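# Wheel utility cart through door into yellow bay

## Task

Get the utility cart through the self-closing door into the other room and leave it in the yellow bay so that all four wheels sit inside the tape without touching it. The case of copy paper must finish in the cart's top tray with no part of it overhanging the tray's edges. The door must be closed at the end. Either or both robots may be used. Any robot that tips over or is left leaning means failure.

## Robot and tools

Robots: two identical Hello Robot Stretch 4 units, r1 and r2. Each has an omni-wheel base, a lift on a vertical mast, and one arm that reaches straight out ahead and ends in a wrist (yaw, pitch, roll) and a two-finger gripper. They are about 1.6 m tall, and the base rim lies within 0.23 m of the base origin.

Frames: every robot reports in its own frames, in metres. Base frame: origin on the floor below the base centre, x forward, y left, z up; hand_pose (a point between the open fingertips, approximate) is given in it. Odometry frame: the base frame as it stood when the scene began. base_odometry counts wheel turns only, so slip shows as travel; heading is in rad, left positive, -3.142 to 3.142. Relative placement of the two robots can only be judged from images, lidar_m and wrist_depth_mm.

move: one action for the robots. Arguments "r1" and "r2" each hold that robot's own part; a robot omitted gets nothing new. "blocking" must always be false; the call returns within about half a second while motion continues. "cameras" is a list of camera names (r1_head_camera, r1_head_left_camera, r1_head_right_camera, r1_wrist_camera, and the same for r2, or "all"); [] gives none. Inside a robot's part:
- "base": an offset from where the base last reported itself, in its own base frame. translate_m: metres forward (+) or back, -2 to 2. strafe_m: metres left (+) or right, -2 to 2. rotate_rad: radians counter-clockwise (+), -3.2 to 3.2. translate_m and strafe_m may be combined into one straight diagonal drive; rotate_rad must go alone.
- "joints": absolute targets by name. lift_m 0 to 1.2; arm_m extension 0 to 0.55; wrist_yaw_rad -1.134 to 4.276 (0 ahead, + left, 3.14 folded back); wrist_pitch_rad -1.117 to 4.259 (0 level, 1.57 pointing down); wrist_roll_rad -1.117 to 4.259 (+ clockwise viewed from behind); gripper_m -0.038 to 0.141, fingertip gap in metres (reading off by up to 0.015). Targets outside a range are clipped and reported.
- "pace": "slow", "default", "fast" or "max". "speeds": per-joint top speed instead of pace (not gripper_m). A high lift reduces base top speed.
- "contact_limits": 0 (lightest) to 1 per key (arm_m, lift_m, translate_m, strafe_m, rotate_rad), default 0.5, placed next to its own command. A base limit persists until a later action names base. arm_m needs a firm 15 to 40 N before stopping even at 0; for a gentle touch use 0 and aim 1 to 3 mm beyond contact. When lifting a load keep lift_m's limit at least 0.15 for 1 kg, 0.3 for 2 kg.
- {"end_of_arm": "enable_torque"} alone re-enables a wrist or gripper motor that switched off.
All motions in one action start together. A new move overrides only the targets it names. An empty move returns full states, scene number and all images. Unknown keys make the call invalid; other bad values get it refused, and a refusal or an uncommanded stop cancels the remaining move, wait and finished_scene calls in that reply.

wait: seconds 0 to 10, optional cameras; returns early once any running move comes to rest. wait(0) shows an "earlier move" line.
stop: brakes everything of yours that still runs and re-brakes wheels left slack; the "stop:" line says whether they hold. Braked parts may keep pressing on contact.
zoom_image: camera plus region [x0, y0, x1, y1] in pixels of that camera's latest image, at most 504 by 504.
finished_scene: scene number; ends the scene irreversibly, and the goal must then hold without the robots.

Results: "move: r1 done; r2 ..." summarizes each moved robot. base_status and joint_status: moving, done (for wheels, turned as commanded even if slipping), off_target (may still push), contact_stop (held back, goes slack), time_out (after 14 s, target dropped), limit_stop_at_own_body, limit_stop_at_tilt (lean over 6 degrees, parts slack until it eases), torque_fault (motor limp). A robot listed "as last shown" was not commanded; its unchanged lines repeat earlier values. on_its_own lists uncommanded behaviour; "held at" is a target. lidar_m: 12 distances in metres in 30 degree sectors, first straight ahead, counting counter-clockwise (4th left, 7th behind, 10th right); "-" is nothing seen or nearer than 0.25 m; thin legs and clear objects can be missed. wrist_depth_mm: 7x7 grid in mm, 100 to 2000, "-" unknown. turned_by_wheels vs turned_by_imu differing by over about 0.1 rad in one move suggests a hit or slip. base_tilt in degrees (forward, right), with a fixed offset up to 3. motor_effort in percent with peak in brackets; servo_current in mA. Images may lag the state slightly.

Gripping: close to more than 0.015 below the object's width; about 0.06 below resists tugs; -0.02 or lower closes behind a handle or bar. Neither reading nor "done" proves a hold; look for a rise in gripper servo_current.

Avoid: any hard contact between the robots, including one gripper closing on the other's fingers; once bases touch, a few more millimetres is a hard press. Two robots on the same command can differ by about 3 cm per metre, which strains a shared load and can tip one. Carrying over 1 kg with arm_m above 0.2 while driving, turning or stopping, especially fast, risks tipping; so do steady pushes or pulls with a high gripper. Self-collision: keep the gripper off the base area at low lift (below 0.2, or 0.45 pointing down), avoid tilting up combined with rolls or right yaw, and be careful tilting or rolling while folded back. Don't slam the door, drop the paper, strike fixed or heavy things, or let things fall. Loose objects may occasionally get nudged.

Each tool is called as name(argument=value, ...), one argument or row to a line, values as JSON.

## Session

move(
  blocking=false,
)

Scene clock: 0.00 s.
r1.base_odometry: x=+0.000 y=+0.000 heading=+0.000
r1.turned_by_wheels: +0.000
r1.turned_by_imu: +0.000
r1.base_tilt: forward=-1.6 right=+1.3
r1.lidar_m: 1.92 2.25 3.81 1.93 0.97 0.84 0.83 0.93 0.77 0.76 0.93 1.59
r1.base_status: not commanded
r1.joint_positions: lift_m=+0.127 arm_m=+0.000 wrist_yaw_rad=+3.089 wrist_pitch_rad=+0.002 wrist_roll_rad=+0.000 gripper_m=+0.056
r1.joint_status: not commanded
r1.measured_speeds: all 0
r1.motor_effort: lift_m=+20 arm_m=-4 wheel_0=+0 wheel_1=+1 wheel_2=+1
r1.servo_current: wrist_yaw_rad=39 wrist_pitch_rad=46 wrist_roll_rad=65 gripper_m=39
r1.hand_pose: x=-0.1125 y=+0.1024 z=+0.3046 quat_wxyz=(+0.026, -0.001, +0.000, +1.000) (m; r1's base frame)
r1.wrist_depth_mm: 137 138 - - - - - / 113 139 - - - - - / 117 140 224 - - - - / 137 161 - - - - - / - - - - - - - / - - 191 - 187 - - / 842 759 750 788 788 732 768
r2.base_odometry: x=+0.000 y=+0.000 heading=+0.000
r2.turned_by_wheels: +0.000
r2.turned_by_imu: +0.000
r2.base_tilt: forward=-0.6 right=+0.1
r2.lidar_m: 2.02 1.45 1.40 1.49 2.01 2.22 2.34 3.17 1.60 3.62 2.59 2.46
r2.base_status: not commanded
r2.joint_positions: lift_m=+0.295 arm_m=+0.000 wrist_yaw_rad=+3.133 wrist_pitch_rad=+0.002 wrist_roll_rad=+0.000 gripper_m=+0.056
r2.joint_status: not commanded
r2.measured_speeds: all 0
r2.motor_effort: lift_m=+18 arm_m=-4 wheel_0=+0 wheel_1=-1 wheel_2=+0
r2.servo_current: wrist_yaw_rad=46 wrist_pitch_rad=39 wrist_roll_rad=46 gripper_m=59
r2.hand_pose: x=-0.1167 y=+0.0898 z=+0.4727 quat_wxyz=(+0.004, -0.001, +0.000, +1.000) (m; r2's base frame)
r2.wrist_depth_mm: - 140 - - - - - / - 126 150 - - - - / - 130 185 - - - - / 144 143 272 - - - - / 229 - - - - - - / 226 1576 196 1576 190 1618 1464 / 226 1060 1138 - - 1025 1060
pictures: r1_head_camera, r1_head_left_camera, r1_head_right_camera, r1_wrist_camera, r2_head_camera, r2_head_left_camera, r2_head_right_camera, r2_wrist_camera
Images, in order (width x height): r1_head_camera 420x560, r1_head_left_camera 420x672, r1_head_right_camera 420x672, r1_wrist_camera 616x392, r2_head_camera 420x560, r2_head_left_camera 420x672, r2_head_right_camera 420x672, r2_wrist_camera 616x392.

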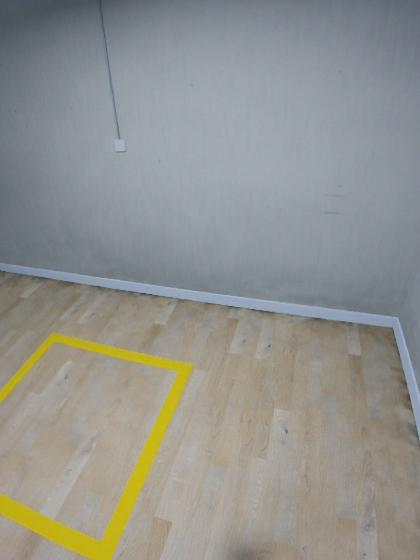

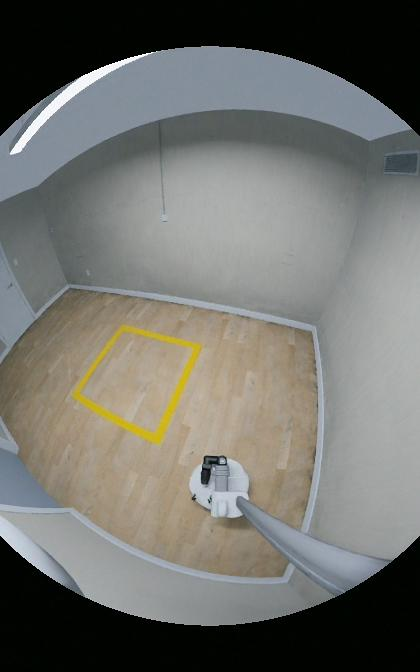

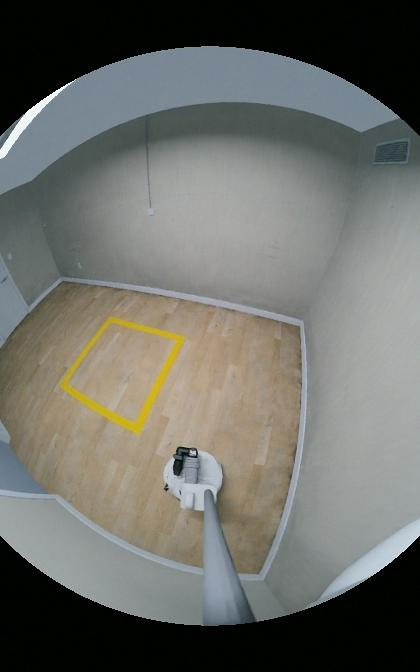

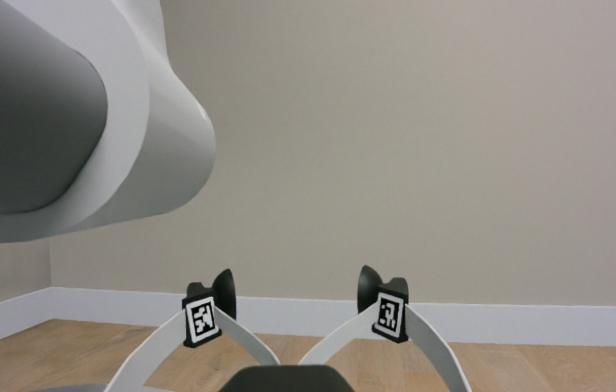

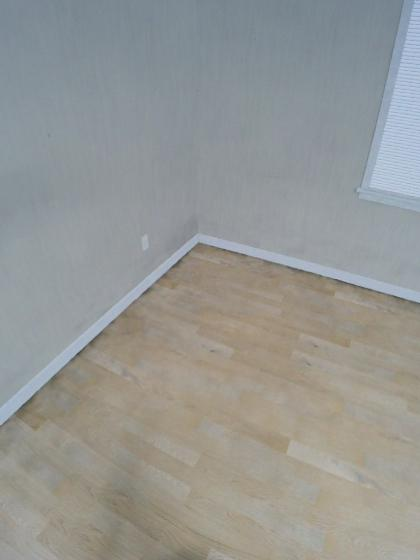

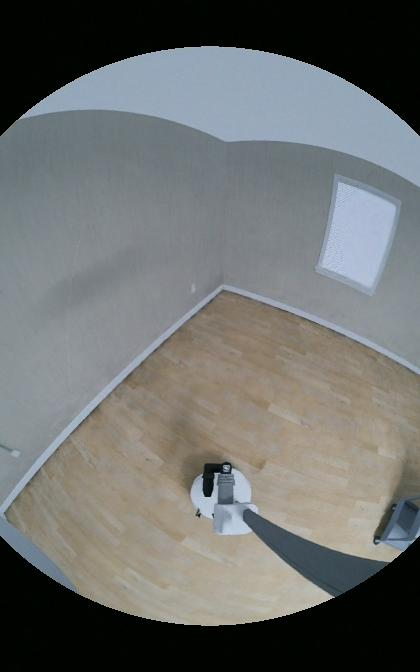

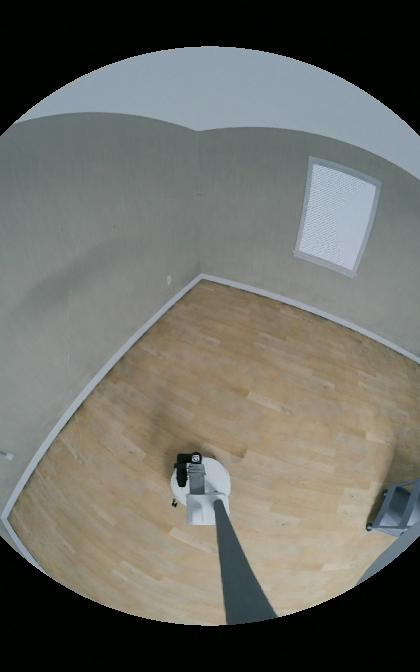

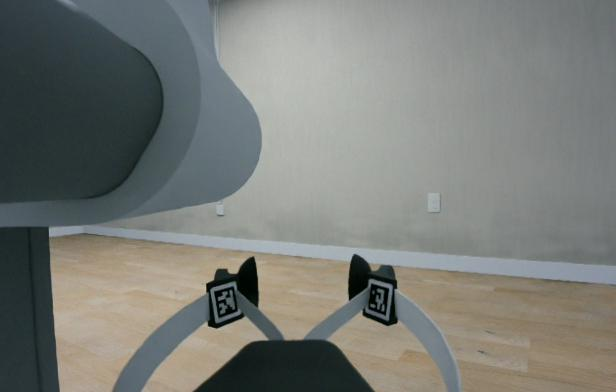

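move(
  blocking=false,
  r1={"base":{"rotate_rad":1.3}},
  r2={"base":{"rotate_rad":-1.6}},
)

wait(
  seconds=3,
)

wait(
  seconds=1,
  cameras=["r1_head_camera","r1_head_left_camera","r1_head_right_camera","r2_head_camera","r2_head_left_camera","r2_head_right_camera"],
)

Scene clock: 4.20 s.
move: r1 moving; r2 moving
r1.base_odometry: x=+0.000 y=+0.000 heading=+0.252
r1.turned_by_wheels: +0.252
r1.turned_by_imu: +0.252
r1.base_tilt: forward=-1.6 right=+1.2
r1.lidar_m: 1.98 2.71 3.66 1.25 0.89 0.80 0.87 0.80 0.77 0.82 1.11 1.92
r1.base_status: rotate_rad moving
r1.joint_positions: lift_m=+0.127 arm_m=+0.000 wrist_yaw_rad=+3.089 wrist_pitch_rad=+0.002 wrist_roll_rad=+0.000 gripper_m=+0.056
r1.joint_status: not commanded
r1.measured_speeds: translate_m=-0.001 strafe_m=-0.001 rotate_rad=+0.980 lift_m=+0.000 arm_m=+0.000 wrist_yaw_rad=+0.000 wrist_pitch_rad=+0.000 wrist_roll_rad=+0.000
r1.motor_effort: lift_m=+20(20) arm_m=-4(4) wheel_0=-8(9) wheel_1=-6(9) wheel_2=-7(7)
r1.servo_current: wrist_yaw_rad=59(59) wrist_pitch_rad=39(46) wrist_roll_rad=46(59) gripper_m=39(39)
r1.hand_pose: x=-0.1125 y=+0.1024 z=+0.3046 quat_wxyz=(+0.026, -0.001, +0.000, +1.000) (m; r1's base frame)
r1.wrist_depth_mm: 136 138 - - - - - / 113 139 - - - - - / 114 140 226 - - - - / 137 160 - - - - - / - - - - - - - / - 1060 190 - 187 - - / 778 750 750 798 750 699 732
r2.base_odometry: x=+0.000 y=+0.000 heading=-0.252
r2.turned_by_wheels: -0.252
r2.turned_by_imu: -0.244
r2.base_tilt: forward=-0.7 right=+0.1
r2.lidar_m: 2.52 1.62 1.40 1.40 1.67 2.23 2.24 2.64 1.59 1.63 2.93 2.49
r2.base_status: rotate_rad moving
r2.joint_positions: lift_m=+0.295 arm_m=+0.000 wrist_yaw_rad=+3.133 wrist_pitch_rad=+0.002 wrist_roll_rad=+0.000 gripper_m=+0.056
r2.joint_status: not commanded
r2.measured_speeds: translate_m=+0.000 strafe_m=+0.000 rotate_rad=-0.974 lift_m=+0.000 arm_m=+0.000 wrist_yaw_rad=+0.000 wrist_pitch_rad=+0.000 wrist_roll_rad=+0.000
r2.motor_effort: lift_m=+18(18) arm_m=-4(4) wheel_0=+8(9) wheel_1=+8(10) wheel_2=+9(11)
r2.servo_current: wrist_yaw_rad=33(52) wrist_pitch_rad=39(46) wrist_roll_rad=52(52) gripper_m=39(59)
r2.hand_pose: x=-0.1167 y=+0.0898 z=+0.4727 quat_wxyz=(+0.004, -0.001, +0.000, +1.000) (m; r2's base frame)
r2.wrist_depth_mm: - 141 - - - - - / - 127 150 - - - - / - 130 184 - - - - / 144 143 272 - - - - / 229 - - - - - - / 227 1576 196 1576 190 1661 1464 / 226 1060 1138 - - 1060 1060
pictures: none

Scene clock: 5.60 s.
earlier move: r1 done; r2 moving
r1.base_odometry: x=+0.000 y=+0.000 heading=+1.300
r1.turned_by_wheels: +1.048
r1.turned_by_imu: +1.053
r1.base_tilt: forward=-1.6 right=+1.3
r1.lidar_m: 3.79 1.23 0.89 0.83 0.88 0.82 0.77 0.81 1.10 1.93 2.00 2.67
r1.base_status: done
r1.joint_positions: lift_m=+0.127 arm_m=+0.000 wrist_yaw_rad=+3.089 wrist_pitch_rad=+0.002 wrist_roll_rad=+0.000 gripper_m=+0.056
r1.joint_status: not commanded
r1.measured_speeds: all 0
r1.motor_effort: lift_m=+20(20) arm_m=-4(4) wheel_0=-4(10) wheel_1=-1(9) wheel_2=-1(8)
r1.servo_current: wrist_yaw_rad=52(65) wrist_pitch_rad=46(52) wrist_roll_rad=59(65) gripper_m=39(46)
r1.hand_pose: x=-0.1125 y=+0.1024 z=+0.3046 quat_wxyz=(+0.026, -0.001, +0.000, +1.000) (m; r1's base frame)
r1.wrist_depth_mm: 136 138 - - - - - / 113 139 - - - - - / 118 140 229 - - - - / 137 162 - - - - - / - - - - - - - / - - 191 - 187 - - / 788 707 750 143 778 768 809
r2.base_odometry: x=+0.000 y=+0.000 heading=-1.599
r2.turned_by_wheels: -1.347
r2.turned_by_imu: -1.311
r2.base_tilt: forward=-0.6 right=+0.0
r2.lidar_m: 3.64 2.60 2.47 2.05 1.49 1.41 1.47 1.98 2.23 2.32 3.11 1.62
r2.base_status: rotate_rad moving
r2.joint_positions: lift_m=+0.295 arm_m=+0.000 wrist_yaw_rad=+3.133 wrist_pitch_rad=+0.002 wrist_roll_rad=+0.000 gripper_m=+0.056
r2.joint_status: not commanded
r2.measured_speeds: all 0
r2.motor_effort: lift_m=+18(18) arm_m=-4(4) wheel_0=+4(11) wheel_1=+2(11) wheel_2=+5(11)
r2.servo_current: wrist_yaw_rad=39(59) wrist_pitch_rad=46(46) wrist_roll_rad=39(52) gripper_m=46(59)
r2.hand_pose: x=-0.1167 y=+0.0898 z=+0.4727 quat_wxyz=(+0.004, -0.001, +0.000, +1.000) (m; r2's base frame)
r2.wrist_depth_mm: - 140 - - - - - / - 126 141 - - - - / - 129 185 - - - - / 144 143 226 - - - - / 229 - - - - - - / 227 1576 196 1336 190 - - / 226 1078 1138 - - 1042 1060
wait: 1.40 of 3 s (r1 has come to rest)
pictures: none

Scene clock: 5.80 s.
earlier move: r2 done
r1.base_odometry: x=+0.000 y=+0.000 heading=+1.300
r1.turned_by_wheels: +0.000
r1.turned_by_imu: +0.000
r1.base_tilt: forward=-1.6 right=+1.3
r1.lidar_m: 3.78 1.26 0.89 0.84 0.88 0.81 0.76 0.83 1.10 1.90 1.99 2.70
r1.base_status: done
r1.joint_positions: lift_m=+0.127 arm_m=+0.000 wrist_yaw_rad=+3.089 wrist_pitch_rad=+0.002 wrist_roll_rad=+0.000 gripper_m=+0.056
r1.joint_status: not commanded
r1.measured_speeds: all 0
r1.motor_effort: lift_m=+20(20) arm_m=-4(4) wheel_0=-3(10) wheel_1=-1(9) wheel_2=-1(8)
r1.servo_current: wrist_yaw_rad=65(65) wrist_pitch_rad=52(52) wrist_roll_rad=59(65) gripper_m=39(46)
r1.hand_pose: x=-0.1125 y=+0.1024 z=+0.3046 quat_wxyz=(+0.026, -0.001, +0.000, +1.000) (m; r1's base frame)
r1.wrist_depth_mm: 136 139 - - - - - / 113 139 - - - - - / 118 139 229 - - - - / 137 162 - - - - - / - - - - - - - / - - 190 - 187 - - / 788 707 750 143 798 788 820
r2.base_odometry: x=+0.000 y=+0.000 heading=-1.599
r2.turned_by_wheels: +0.000
r2.turned_by_imu: +0.000
r2.base_tilt: forward=-0.7 right=+0.0
r2.lidar_m: 3.69 2.62 2.47 2.04 1.47 1.41 1.46 1.99 2.24 2.30 3.11 1.60
r2.base_status: done
r2.joint_positions: lift_m=+0.295 arm_m=+0.000 wrist_yaw_rad=+3.133 wrist_pitch_rad=+0.002 wrist_roll_rad=+0.000 gripper_m=+0.056
r2.joint_status: not commanded
r2.measured_speeds: all 0
r2.motor_effort: lift_m=+18(18) arm_m=-4(4) wheel_0=+5(11) wheel_1=+3(11) wheel_2=+5(11)
r2.servo_current: wrist_yaw_rad=39(59) wrist_pitch_rad=39(46) wrist_roll_rad=39(52) gripper_m=46(59)
r2.hand_pose: x=-0.1167 y=+0.0898 z=+0.4727 quat_wxyz=(+0.004, -0.001, +0.000, +1.000) (m; r2's base frame)
r2.wrist_depth_mm: - 140 - - - - - / - 126 142 - - - - / - 130 185 - - - - / 144 144 226 - - - - / 229 - - - - - - / 227 1576 196 1308 190 - - / 226 1060 1160 - - 1042 1060
wait: 0.20 of 1 s (r2 has come to rest)
pictures: r1_head_camera, r1_head_left_camera, r1_head_right_camera, r2_head_camera, r2_head_left_camera, r2_head_right_camera
Images, in order (width x height): r1_head_camera 420x560, r1_head_left_camera 420x672, r1_head_right_camera 420x672, r2_head_camera 420x560, r2_head_left_camera 420x672, r2_head_right_camera 420x672.

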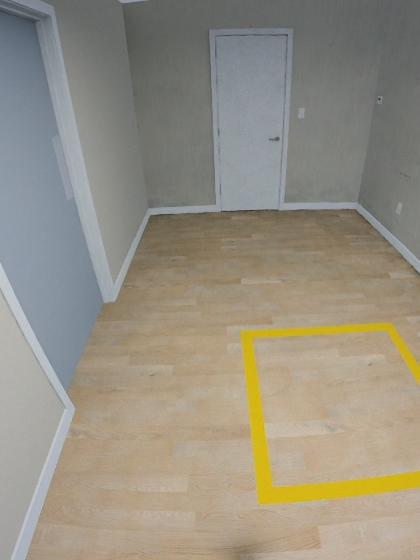

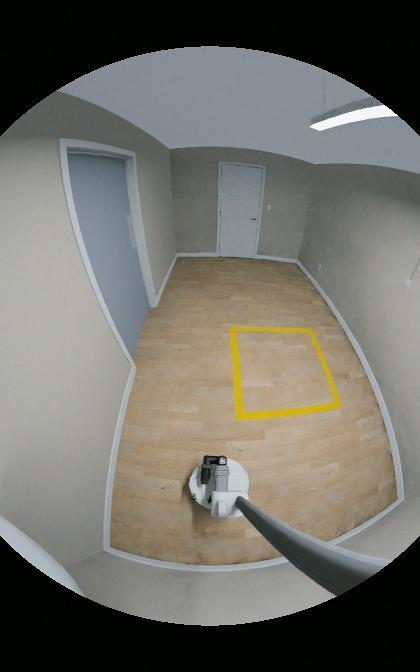

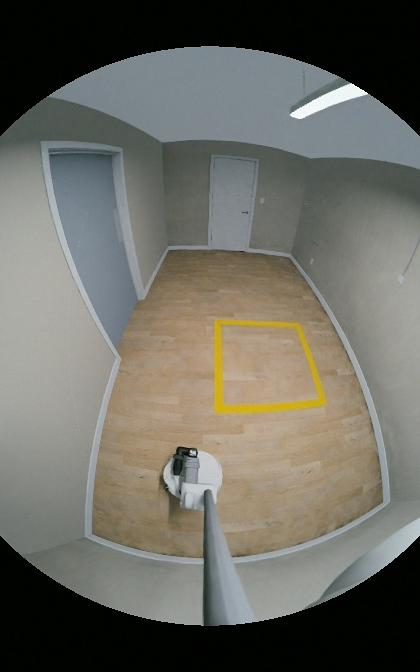

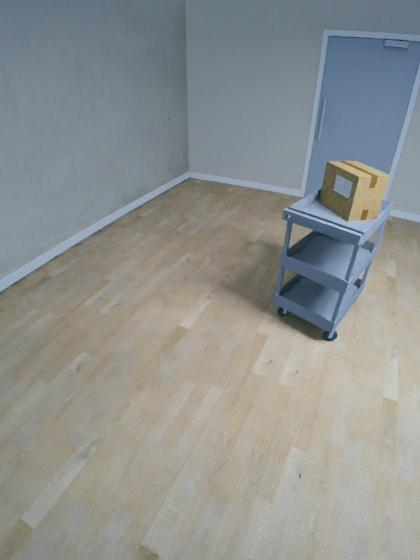

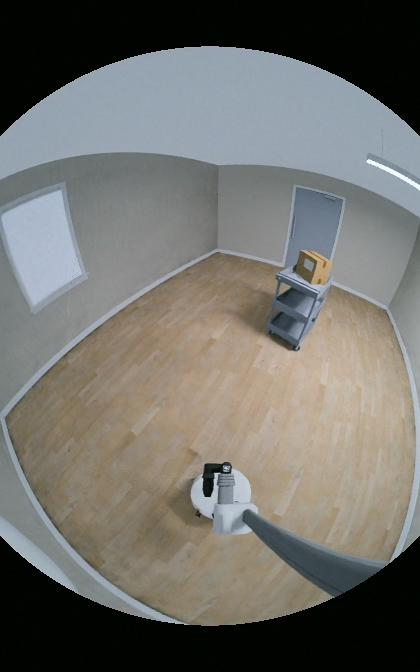

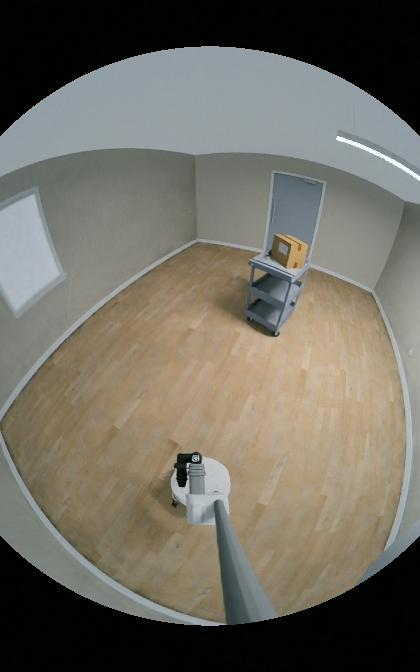

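zoom_image(
  camera="r2_head_camera",
  region=[220, 0, 420, 360],
)

zoom_image(
  camera="r1_head_camera",
  region=[0, 0, 320, 400],
)

zoom_image(
  camera="r2_head_left_camera",
  region=[230, 160, 410, 370],
)

Scaled by 1.400 from the camera's 420x560 image, which has a finer 1200x1600 frame.

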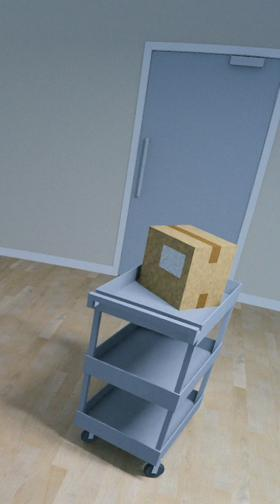

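Scaled by 1.260 from the camera's 420x560 image, which has a finer 600x800 frame.

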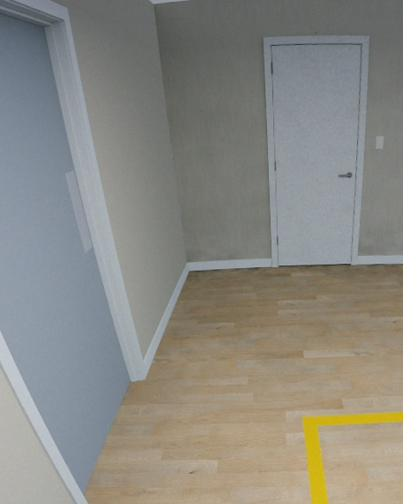

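Scaled by 2.400 from the camera's 420x672 image, which has a finer 600x960 frame.

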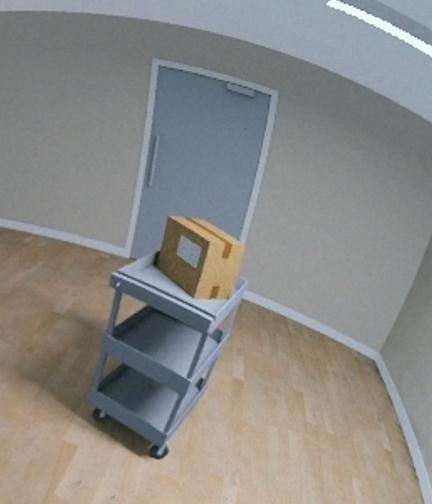

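move(
  blocking=false,
  r1={"base":{"translate_m":1.4,"strafe_m":-0.15},"joints":{"lift_m":0.5}},
  r2={"base":{"translate_m":1.8,"strafe_m":0.35},"joints":{"lift_m":0.9},"pace":"fast"},
)

wait(
  seconds=10,
)

wait(
  seconds=4,
)

move(
  blocking=false,
  r1={"base":{"rotate_rad":1.57},"joints":{"wrist_yaw_rad":0}},
  r2={"base":{"rotate_rad":-0.8},"joints":{"wrist_yaw_rad":0}},
)

wait(
  seconds=3,
)

wait(
  seconds=1,
  cameras=["all"],
)

Scene clock: 46.03 s.
move: r1 moving; r2 moving
r1.base_odometry: x=+0.012 y=+0.029 heading=+1.300
r1.turned_by_wheels: +0.000
r1.turned_by_imu: +0.000
r1.base_tilt: forward=-1.6 right=+1.2
r1.lidar_m: 3.82 1.26 0.88 0.82 0.88 0.86 0.80 0.83 1.15 1.93 1.99 2.67
r1.base_status: translate_m moving; strafe_m moving
r1.joint_positions: lift_m=+0.164 arm_m=+0.000 wrist_yaw_rad=+3.089 wrist_pitch_rad=+0.002 wrist_roll_rad=+0.000 gripper_m=+0.056
r1.joint_status: lift_m moving
r1.measured_speeds: translate_m=+0.121 strafe_m=-0.013 rotate_rad=+0.000 lift_m=+0.146 arm_m=+0.000 wrist_yaw_rad=+0.000 wrist_pitch_rad=+0.000 wrist_roll_rad=+0.000
r1.motor_effort: lift_m=+27(27) arm_m=-4(4) wheel_0=+4(9) wheel_1=+5(6) wheel_2=-9(9)
r1.servo_current: wrist_yaw_rad=46(52) wrist_pitch_rad=39(46) wrist_roll_rad=65(65) gripper_m=39(46)
r1.hand_pose: x=-0.1125 y=+0.1024 z=+0.3421 quat_wxyz=(+0.026, -0.001, +0.000, +1.000) (m; r1's base frame)
r1.wrist_depth_mm: 136 138 - - - - - / 113 139 - - - - - / 117 139 223 - - - - / 137 160 - - - - - / - - - - - - - / - - 190 - 188 - - / 854 163 768 143 820 842 842
r2.base_odometry: x=+0.008 y=-0.050 heading=-1.599
r2.turned_by_wheels: +0.000
r2.turned_by_imu: +0.001
r2.base_tilt: forward=-0.7 right=+0.1
r2.lidar_m: 3.59 2.55 2.45 2.12 1.48 1.42 1.53 2.08 2.25 2.35 3.19 1.55
r2.base_status: translate_m moving; strafe_m moving
r2.joint_positions: lift_m=+0.358 arm_m=+0.000 wrist_yaw_rad=+3.133 wrist_pitch_rad=+0.002 wrist_roll_rad=+0.000 gripper_m=+0.056
r2.joint_status: lift_m moving
r2.measured_speeds: translate_m=+0.195 strafe_m=+0.037 rotate_rad=-0.001 lift_m=+0.243 arm_m=+0.000 wrist_yaw_rad=+0.000 wrist_pitch_rad=+0.000 wrist_roll_rad=+0.000
r2.motor_effort: lift_m=+27(27) arm_m=-4(4) wheel_0=+7(10) wheel_1=+10(11) wheel_2=-15(15)
r2.servo_current: wrist_yaw_rad=46(52) wrist_pitch_rad=39(46) wrist_roll_rad=52(59) gripper_m=46(52)
r2.hand_pose: x=-0.1167 y=+0.0898 z=+0.5357 quat_wxyz=(+0.004, -0.001, +0.000, +1.000) (m; r2's base frame)
r2.wrist_depth_mm: - 140 - - - - - / - 123 145 - - - - / - 128 187 - - - - / 144 143 226 - - - - / 225 - - - - - - / 224 1708 196 1430 190 - - / 223 1160 1255 - - 1138 1098
pictures: none

Scene clock: 51.40 s.
earlier move: r1 moving; r2 done
r1.base_odometry: x=+0.519 y=+1.309 heading=+1.300
r1.turned_by_wheels: +0.000
r1.turned_by_imu: -0.001
r1.base_tilt: forward=-1.6 right=+1.3
r1.lidar_m: 2.52 1.54 1.16 1.10 1.06 1.45 2.16 2.28 1.88 1.73 1.80 2.44
r1.base_status: translate_m moving; strafe_m moving
r1.joint_positions: lift_m=+0.500 arm_m=+0.000 wrist_yaw_rad=+3.089 wrist_pitch_rad=+0.002 wrist_roll_rad=+0.000 gripper_m=+0.056
r1.joint_status: all done
r1.measured_speeds: translate_m=+0.008 strafe_m=-0.001 rotate_rad=-0.001 lift_m=+0.000 arm_m=+0.000 wrist_yaw_rad=+0.000 wrist_pitch_rad=+0.000 wrist_roll_rad=+0.000
r1.motor_effort: lift_m=+25(29) arm_m=-4(4) wheel_0=+2(9) wheel_1=+1(7) wheel_2=+1(11)
r1.servo_current: wrist_yaw_rad=52(72) wrist_pitch_rad=46(52) wrist_roll_rad=59(65) gripper_m=46(52)
r1.hand_pose: x=-0.1125 y=+0.1024 z=+0.6771 quat_wxyz=(+0.026, -0.001, +0.000, +1.000) (m; r1's base frame)
r1.wrist_depth_mm: 136 138 - - - - - / 113 139 - - - - - / 117 139 270 - - - - / 137 163 - - - - - / - - - - - - - / - - 194 - 187 - - / 1708 1499 1499 153 1576 1464 -
r2.base_odometry: x=+0.300 y=-1.809 heading=-1.599
r2.turned_by_wheels: +0.000
r2.turned_by_imu: +0.003
r2.base_tilt: forward=-0.7 right=+0.0
r2.lidar_m: 1.95 1.41 1.34 1.40 1.84 2.81 2.93 3.53 1.08 0.81 1.35 2.97
r2.base_status: done
r2.joint_positions: lift_m=+0.900 arm_m=+0.000 wrist_yaw_rad=+3.133 wrist_pitch_rad=+0.002 wrist_roll_rad=+0.000 gripper_m=+0.056
r2.joint_status: all done
r2.measured_speeds: all 0
r2.motor_effort: lift_m=+21(27) arm_m=-4(4) wheel_0=+1(10) wheel_1=+1(12) wheel_2=-1(17)
r2.servo_current: wrist_yaw_rad=52(65) wrist_pitch_rad=39(46) wrist_roll_rad=52(59) gripper_m=46(52)
r2.hand_pose: x=-0.1167 y=+0.0898 z=+1.0775 quat_wxyz=(+0.004, -0.001, +0.000, +1.000) (m; r2's base frame)
r2.wrist_depth_mm: - 141 - - - - - / - 126 151 - - - - / - 129 185 - - - - / 144 143 264 - - - - / 230 - - - - - - / 227 - 196 - 191 - - / 226 - - - - - -
wait: 5.37 of 10 s (r2 has come to rest)
pictures: none

Scene clock: 51.70 s.
earlier move: r1 done
r1.base_odometry: x=+0.519 y=+1.309 heading=+1.300
r1.turned_by_wheels: +0.000
r1.turned_by_imu: +0.000
r1.base_tilt: forward=-1.6 right=+1.3
r1.lidar_m: 2.51 1.54 1.16 1.11 1.08 1.45 2.13 2.25 1.84 1.74 1.79 2.41
r1.base_status: done
r1.joint_positions: lift_m=+0.500 arm_m=+0.000 wrist_yaw_rad=+3.089 wrist_pitch_rad=+0.002 wrist_roll_rad=+0.000 gripper_m=+0.056
r1.joint_status: all done
r1.measured_speeds: all 0
r1.motor_effort: lift_m=+25(29) arm_m=-4(4) wheel_0=+4(9) wheel_1=+1(7) wheel_2=+0(11)
r1.servo_current: wrist_yaw_rad=65(72) wrist_pitch_rad=46(52) wrist_roll_rad=59(65) gripper_m=39(52)
r1.hand_pose: x=-0.1125 y=+0.1024 z=+0.6771 quat_wxyz=(+0.026, -0.001, +0.000, +1.000) (m; r1's base frame)
r1.wrist_depth_mm: 136 139 - - - - - / 113 139 - - - - - / 117 140 270 - - - - / 137 163 - - - - - / - - - - - - - / - - 194 - 187 - - / 1708 1537 1537 153 1576 1430 -
r2.base_odometry: x=+0.300 y=-1.809 heading=-1.599
r2.turned_by_wheels: +0.000
r2.turned_by_imu: +0.000
r2.base_tilt: forward=-0.6 right=+0.0
r2.lidar_m: 1.96 1.41 1.35 1.42 1.84 2.80 2.91 3.55 1.07 0.86 1.31 2.98
r2.base_status: done
r2.joint_positions: lift_m=+0.900 arm_m=+0.000 wrist_yaw_rad=+3.133 wrist_pitch_rad=+0.002 wrist_roll_rad=+0.000 gripper_m=+0.056
r2.joint_status: all done
r2.measured_speeds: all 0
r2.motor_effort: lift_m=+21(27) arm_m=-4(4) wheel_0=+2(10) wheel_1=+2(12) wheel_2=-1(17)
r2.servo_current: wrist_yaw_rad=46(65) wrist_pitch_rad=39(46) wrist_roll_rad=39(65) gripper_m=52(52)
r2.hand_pose: x=-0.1167 y=+0.0898 z=+1.0775 quat_wxyz=(+0.004, -0.001, +0.000, +1.000) (m; r2's base frame)
r2.wrist_depth_mm: - 140 - - - - - / - 126 151 - - - - / - 129 184 - - - - / 144 143 264 - - - - / 230 - - - - - - / 228 - 196 - 191 - - / 225 - - - - - -
wait: 0.30 of 4 s (r1 has come to rest)
pictures: none

Scene clock: 52.20 s.
move: r1 moving; r2 moving
r1.base_odometry: x=+0.519 y=+1.309 heading=+1.552
r1.turned_by_wheels: +0.252
r1.turned_by_imu: +0.253
r1.base_tilt: forward=-1.6 right=+1.3
r1.lidar_m: 2.26 1.24 1.11 1.07 1.17 1.98 2.17 2.08 1.76 1.74 1.98 2.50
r1.base_status: rotate_rad moving
r1.joint_positions: lift_m=+0.500 arm_m=+0.000 wrist_yaw_rad=+2.503 wrist_pitch_rad=+0.002 wrist_roll_rad=+0.000 gripper_m=+0.056
r1.joint_status: wrist_yaw_rad moving
r1.measured_speeds: translate_m=+0.000 strafe_m=-0.001 rotate_rad=+0.977 lift_m=+0.000 arm_m=+0.000 wrist_yaw_rad=-1.820 wrist_pitch_rad=+0.000 wrist_roll_rad=+0.000
r1.motor_effort: lift_m=+25(25) arm_m=-4(4) wheel_0=-8(9) wheel_1=-8(8) wheel_2=-5(9)
r1.servo_current: wrist_yaw_rad=78(130) wrist_pitch_rad=46(52) wrist_roll_rad=46(78) gripper_m=39(52)
r1.hand_pose: x=-0.0084 y=+0.2422 z=+0.6771 quat_wxyz=(+0.314, -0.001, +0.000, +0.949) (m; r1's base frame)
r1.wrist_depth_mm: - - - - - - - / - - - - - - - / - - - - - - - / - - - - - - - / - - - - - - - / - - 193 - 187 - - / 1708 1537 1499 153 - - -
r2.base_odometry: x=+0.300 y=-1.809 heading=-1.838
r2.turned_by_wheels: -0.239
r2.turned_by_imu: -0.232
r2.base_tilt: forward=-0.7 right=+0.1
r2.lidar_m: 2.72 1.56 1.35 1.33 1.55 2.80 2.82 3.29 3.40 0.85 0.97 2.98
r2.base_status: rotate_rad moving
r2.joint_positions: lift_m=+0.900 arm_m=+0.000 wrist_yaw_rad=+2.570 wrist_pitch_rad=+0.002 wrist_roll_rad=+0.000 gripper_m=+0.056
r2.joint_status: wrist_yaw_rad moving
r2.measured_speeds: translate_m=-0.001 strafe_m=+0.000 rotate_rad=-0.933 lift_m=+0.000 arm_m=+0.000 wrist_yaw_rad=-1.732 wrist_pitch_rad=+0.000 wrist_roll_rad=+0.000
r2.motor_effort: lift_m=+21(21) arm_m=-3(4) wheel_0=+10(10) wheel_1=+9(10) wheel_2=+10(11)
r2.servo_current: wrist_yaw_rad=98(130) wrist_pitch_rad=46(46) wrist_roll_rad=46(59) gripper_m=46(59)
r2.hand_pose: x=-0.0243 y=+0.2295 z=+1.0775 quat_wxyz=(+0.282, -0.001, +0.000, +0.959) (m; r2's base frame)
r2.wrist_depth_mm: - - - - - 1618 1336 / - - - - - 1708 1336 / - - - - - 1708 1366 / - - - - - 1661 1336 / - - - - - - 1308 / - - 196 - 192 - - / - - - - - - -
pictures: none

Scene clock: 54.03 s.
earlier move: r1 done; r2 moving
r1.base_odometry: x=+0.519 y=+1.309 heading=+2.870
r1.turned_by_wheels: +1.318
r1.turned_by_imu: +1.325
r1.base_tilt: forward=-1.6 right=+1.2
r1.lidar_m: 1.11 1.08 1.43 2.16 2.24 1.85 1.72 1.80 2.45 2.54 1.56 1.17
r1.base_status: done
r1.joint_positions: lift_m=+0.500 arm_m=+0.000 wrist_yaw_rad=+0.003 wrist_pitch_rad=+0.002 wrist_roll_rad=+0.000 gripper_m=+0.056
r1.joint_status: all done
r1.measured_speeds: all 0
r1.motor_effort: lift_m=+25(25) arm_m=-4(4) wheel_0=-3(9) wheel_1=-2(9) wheel_2=+0(9)
r1.servo_current: wrist_yaw_rad=65(130) wrist_pitch_rad=33(52) wrist_roll_rad=52(78) gripper_m=46(52)
r1.hand_pose: x=+0.4596 y=-0.0866 z=+0.6771 quat_wxyz=(+1.000, +0.000, +0.001, +0.001) (m; r1's base frame)
r1.wrist_depth_mm: - - - - - 946 - / 788 866 - - - 931 854 / 788 878 - - - 946 854 / 788 866 - - - 931 866 / 778 878 - - - 931 878 / 798 878 190 - 187 960 878 / - 152 - 137 - 931 -
r2.base_odometry: x=+0.300 y=-1.809 heading=-2.398
r2.turned_by_wheels: -0.560
r2.turned_by_imu: -0.545
r2.base_tilt: forward=-0.7 right=+0.1
r2.lidar_m: 2.98 2.84 1.58 1.36 1.32 1.48 2.61 2.80 3.20 3.41 0.85 0.96
r2.base_status: done
r2.joint_positions: lift_m=+0.900 arm_m=+0.000 wrist_yaw_rad=+0.003 wrist_pitch_rad=+0.002 wrist_roll_rad=+0.000 gripper_m=+0.056
r2.joint_status: wrist_yaw_rad moving
r2.measured_speeds: all 0
r2.motor_effort: lift_m=+21(21) arm_m=-4(4) wheel_0=+2(10) wheel_1=+3(10) wheel_2=+4(11)
r2.servo_current: wrist_yaw_rad=39(143) wrist_pitch_rad=33(46) wrist_roll_rad=52(59) gripper_m=52(59)
r2.hand_pose: x=+0.4596 y=-0.0866 z=+1.0775 quat_wxyz=(+1.000, +0.000, +0.001, +0.001) (m; r2's base frame)
r2.wrist_depth_mm: - - - - - - - / - - - - - - - / - - - - - - - / - - - - - - - / - - - - - - - / - - 196 - 190 - 904 / - - - - - - -
wait: 1.83 of 3 s (r1 has come to rest)
pictures: none

Scene clock: 54.10 s.
earlier move: r2 done
r1.base_odometry: x=+0.519 y=+1.309 heading=+2.870
r1.turned_by_wheels: +0.000
r1.turned_by_imu: +0.000
r1.base_tilt: forward=-1.6 right=+1.3
r1.lidar_m: 1.10 1.07 1.46 2.15 2.21 1.83 1.73 1.78 2.41 2.53 1.54 1.19
r1.base_status: done
r1.joint_positions: lift_m=+0.500 arm_m=+0.000 wrist_yaw_rad=+0.003 wrist_pitch_rad=+0.002 wrist_roll_rad=+0.000 gripper_m=+0.056
r1.joint_status: all done
r1.measured_speeds: all 0
r1.motor_effort: lift_m=+24(25) arm_m=-4(4) wheel_0=-3(9) wheel_1=-2(9) wheel_2=+1(9)
r1.servo_current: wrist_yaw_rad=46(130) wrist_pitch_rad=39(52) wrist_roll_rad=46(78) gripper_m=39(52)
r1.hand_pose: x=+0.4596 y=-0.0866 z=+0.6771 quat_wxyz=(+1.000, +0.000, +0.001, +0.001) (m; r1's base frame)
r1.wrist_depth_mm: - - - - - 917 - / 798 866 - - - 931 854 / 788 878 - - - 931 854 / 788 878 - - - 946 866 / 798 891 - - - 946 866 / 798 891 190 - 187 931 866 / - 152 - 137 - 931 -
r2.base_odometry: x=+0.300 y=-1.809 heading=-2.398
r2.turned_by_wheels: +0.000
r2.turned_by_imu: +0.000
r2.base_tilt: forward=-0.7 right=+0.0
r2.lidar_m: 2.99 2.83 1.59 1.34 1.33 1.54 2.64 2.80 3.21 3.41 0.86 0.94
r2.base_status: done
r2.joint_positions: lift_m=+0.900 arm_m=+0.000 wrist_yaw_rad=+0.003 wrist_pitch_rad=+0.002 wrist_roll_rad=+0.000 gripper_m=+0.056
r2.joint_status: all done
r2.measured_speeds: all 0
r2.motor_effort: lift_m=+21(21) arm_m=-4(4) wheel_0=+2(10) wheel_1=+2(10) wheel_2=+4(11)
r2.servo_current: wrist_yaw_rad=46(143) wrist_pitch_rad=39(46) wrist_roll_rad=52(59) gripper_m=39(59)
r2.hand_pose: x=+0.4596 y=-0.0866 z=+1.0775 quat_wxyz=(+1.000, +0.000, +0.001, +0.001) (m; r2's base frame)
r2.wrist_depth_mm: - - - - - - - / - - - - - - - / - - - - - - - / - - - - - - - / - - - - - - - / - - 196 - 190 - 904 / - - - - - - -
wait: 0.07 of 1 s (r2 has come to rest)
pictures: r1_head_camera, r1_head_left_camera, r1_head_right_camera, r1_wrist_camera, r2_head_camera, r2_head_left_camera, r2_head_right_camera, r2_wrist_camera
Images, in order (width x height): r1_head_camera 420x560, r1_head_left_camera 420x672, r1_head_right_camera 420x672, r1_wrist_camera 616x392, r2_head_camera 420x560, r2_head_left_camera 420x672, r2_head_right_camera 420x672, r2_wrist_camera 616x392.

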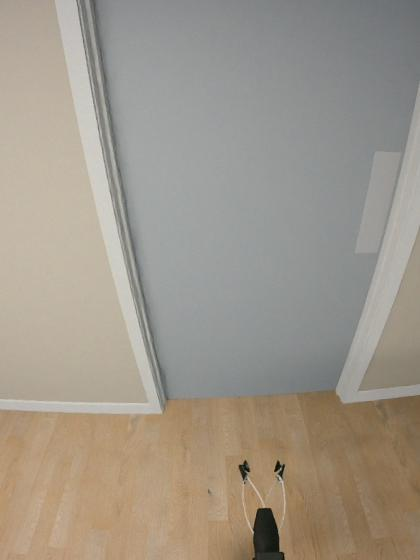

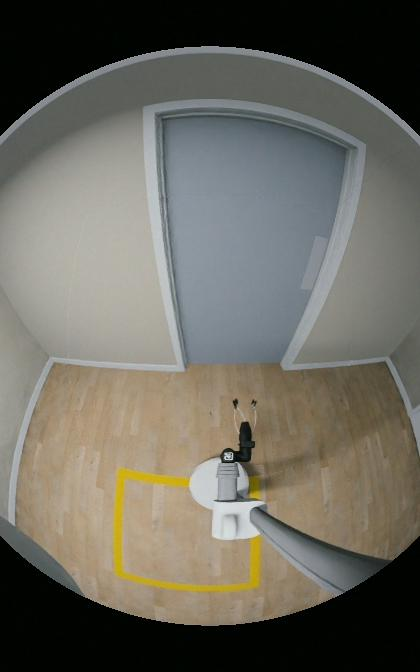

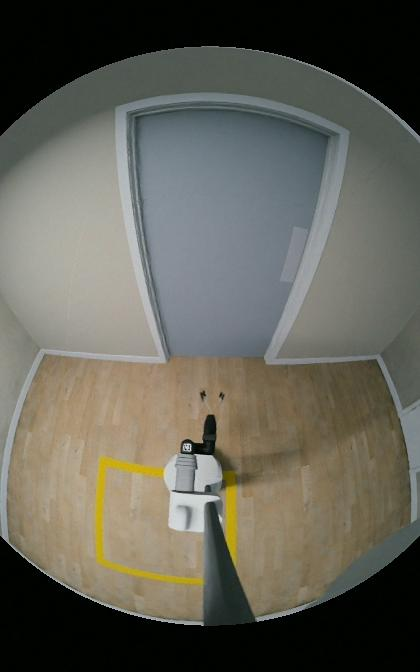

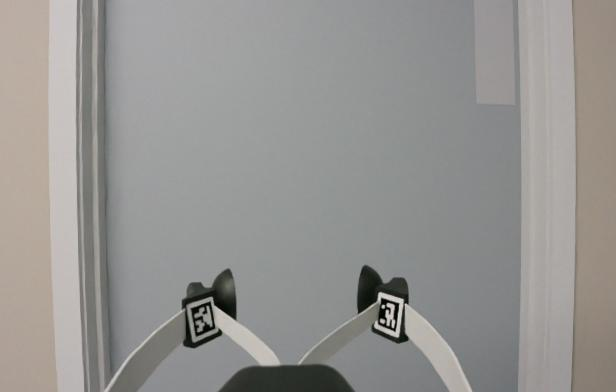

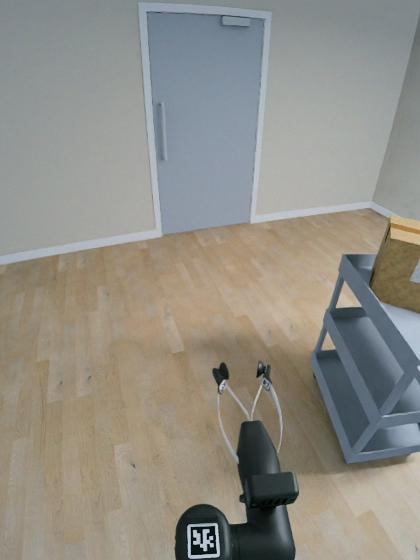

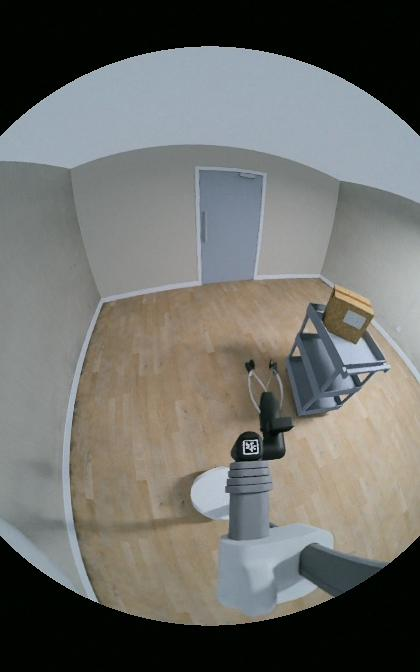

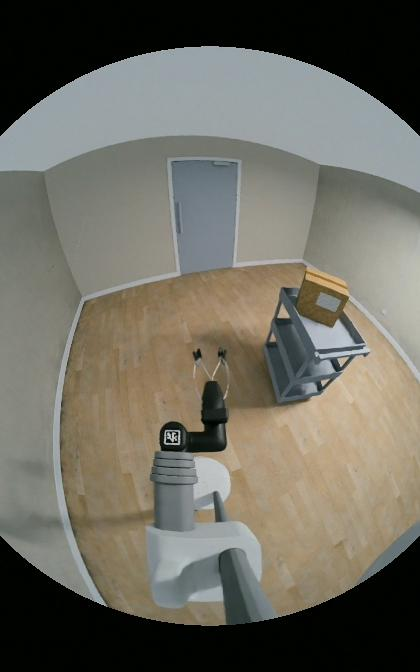

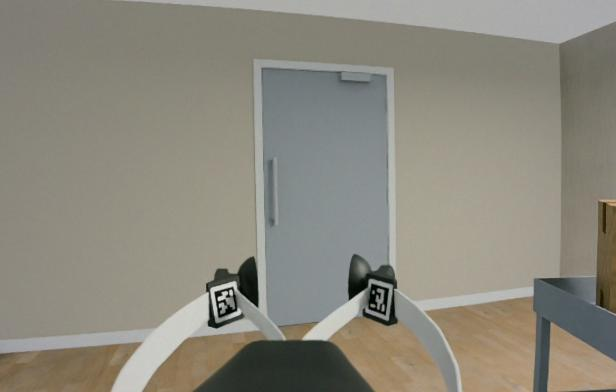

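zoom_image(
  camera="r2_head_left_camera",
  region=[260, 270, 410, 430],
)

zoom_image(
  camera="r2_head_right_camera",
  region=[240, 240, 400, 420],
)

zoom_image(
  camera="r2_head_camera",
  region=[120, 0, 300, 260],
)

Scaled by 3.150 from the camera's 420x672 image, which has a finer 600x960 frame.

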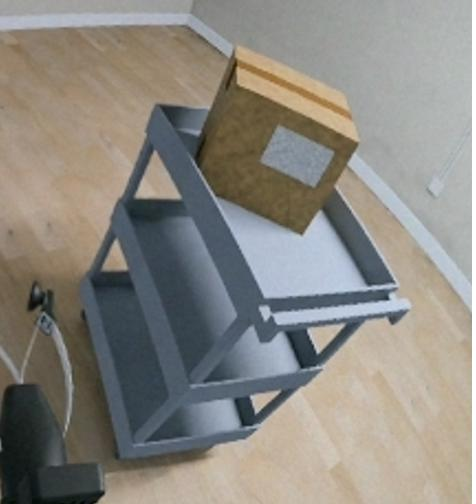

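Scaled by 2.800 from the camera's 420x672 image, which has a finer 600x960 frame.

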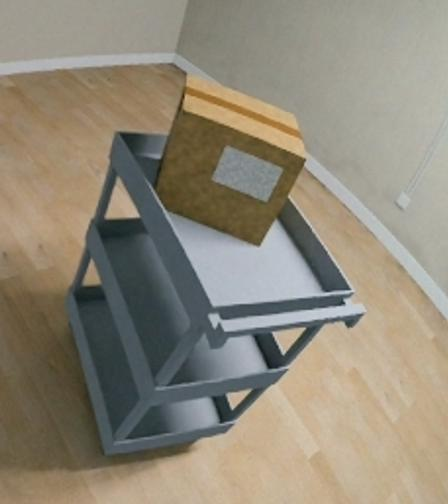

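Scaled by 1.938 from the camera's 420x560 image, which has a finer 1200x1600 frame.

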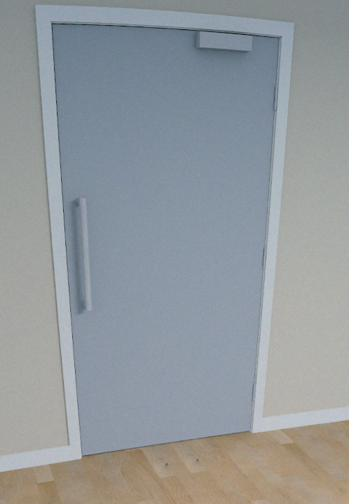

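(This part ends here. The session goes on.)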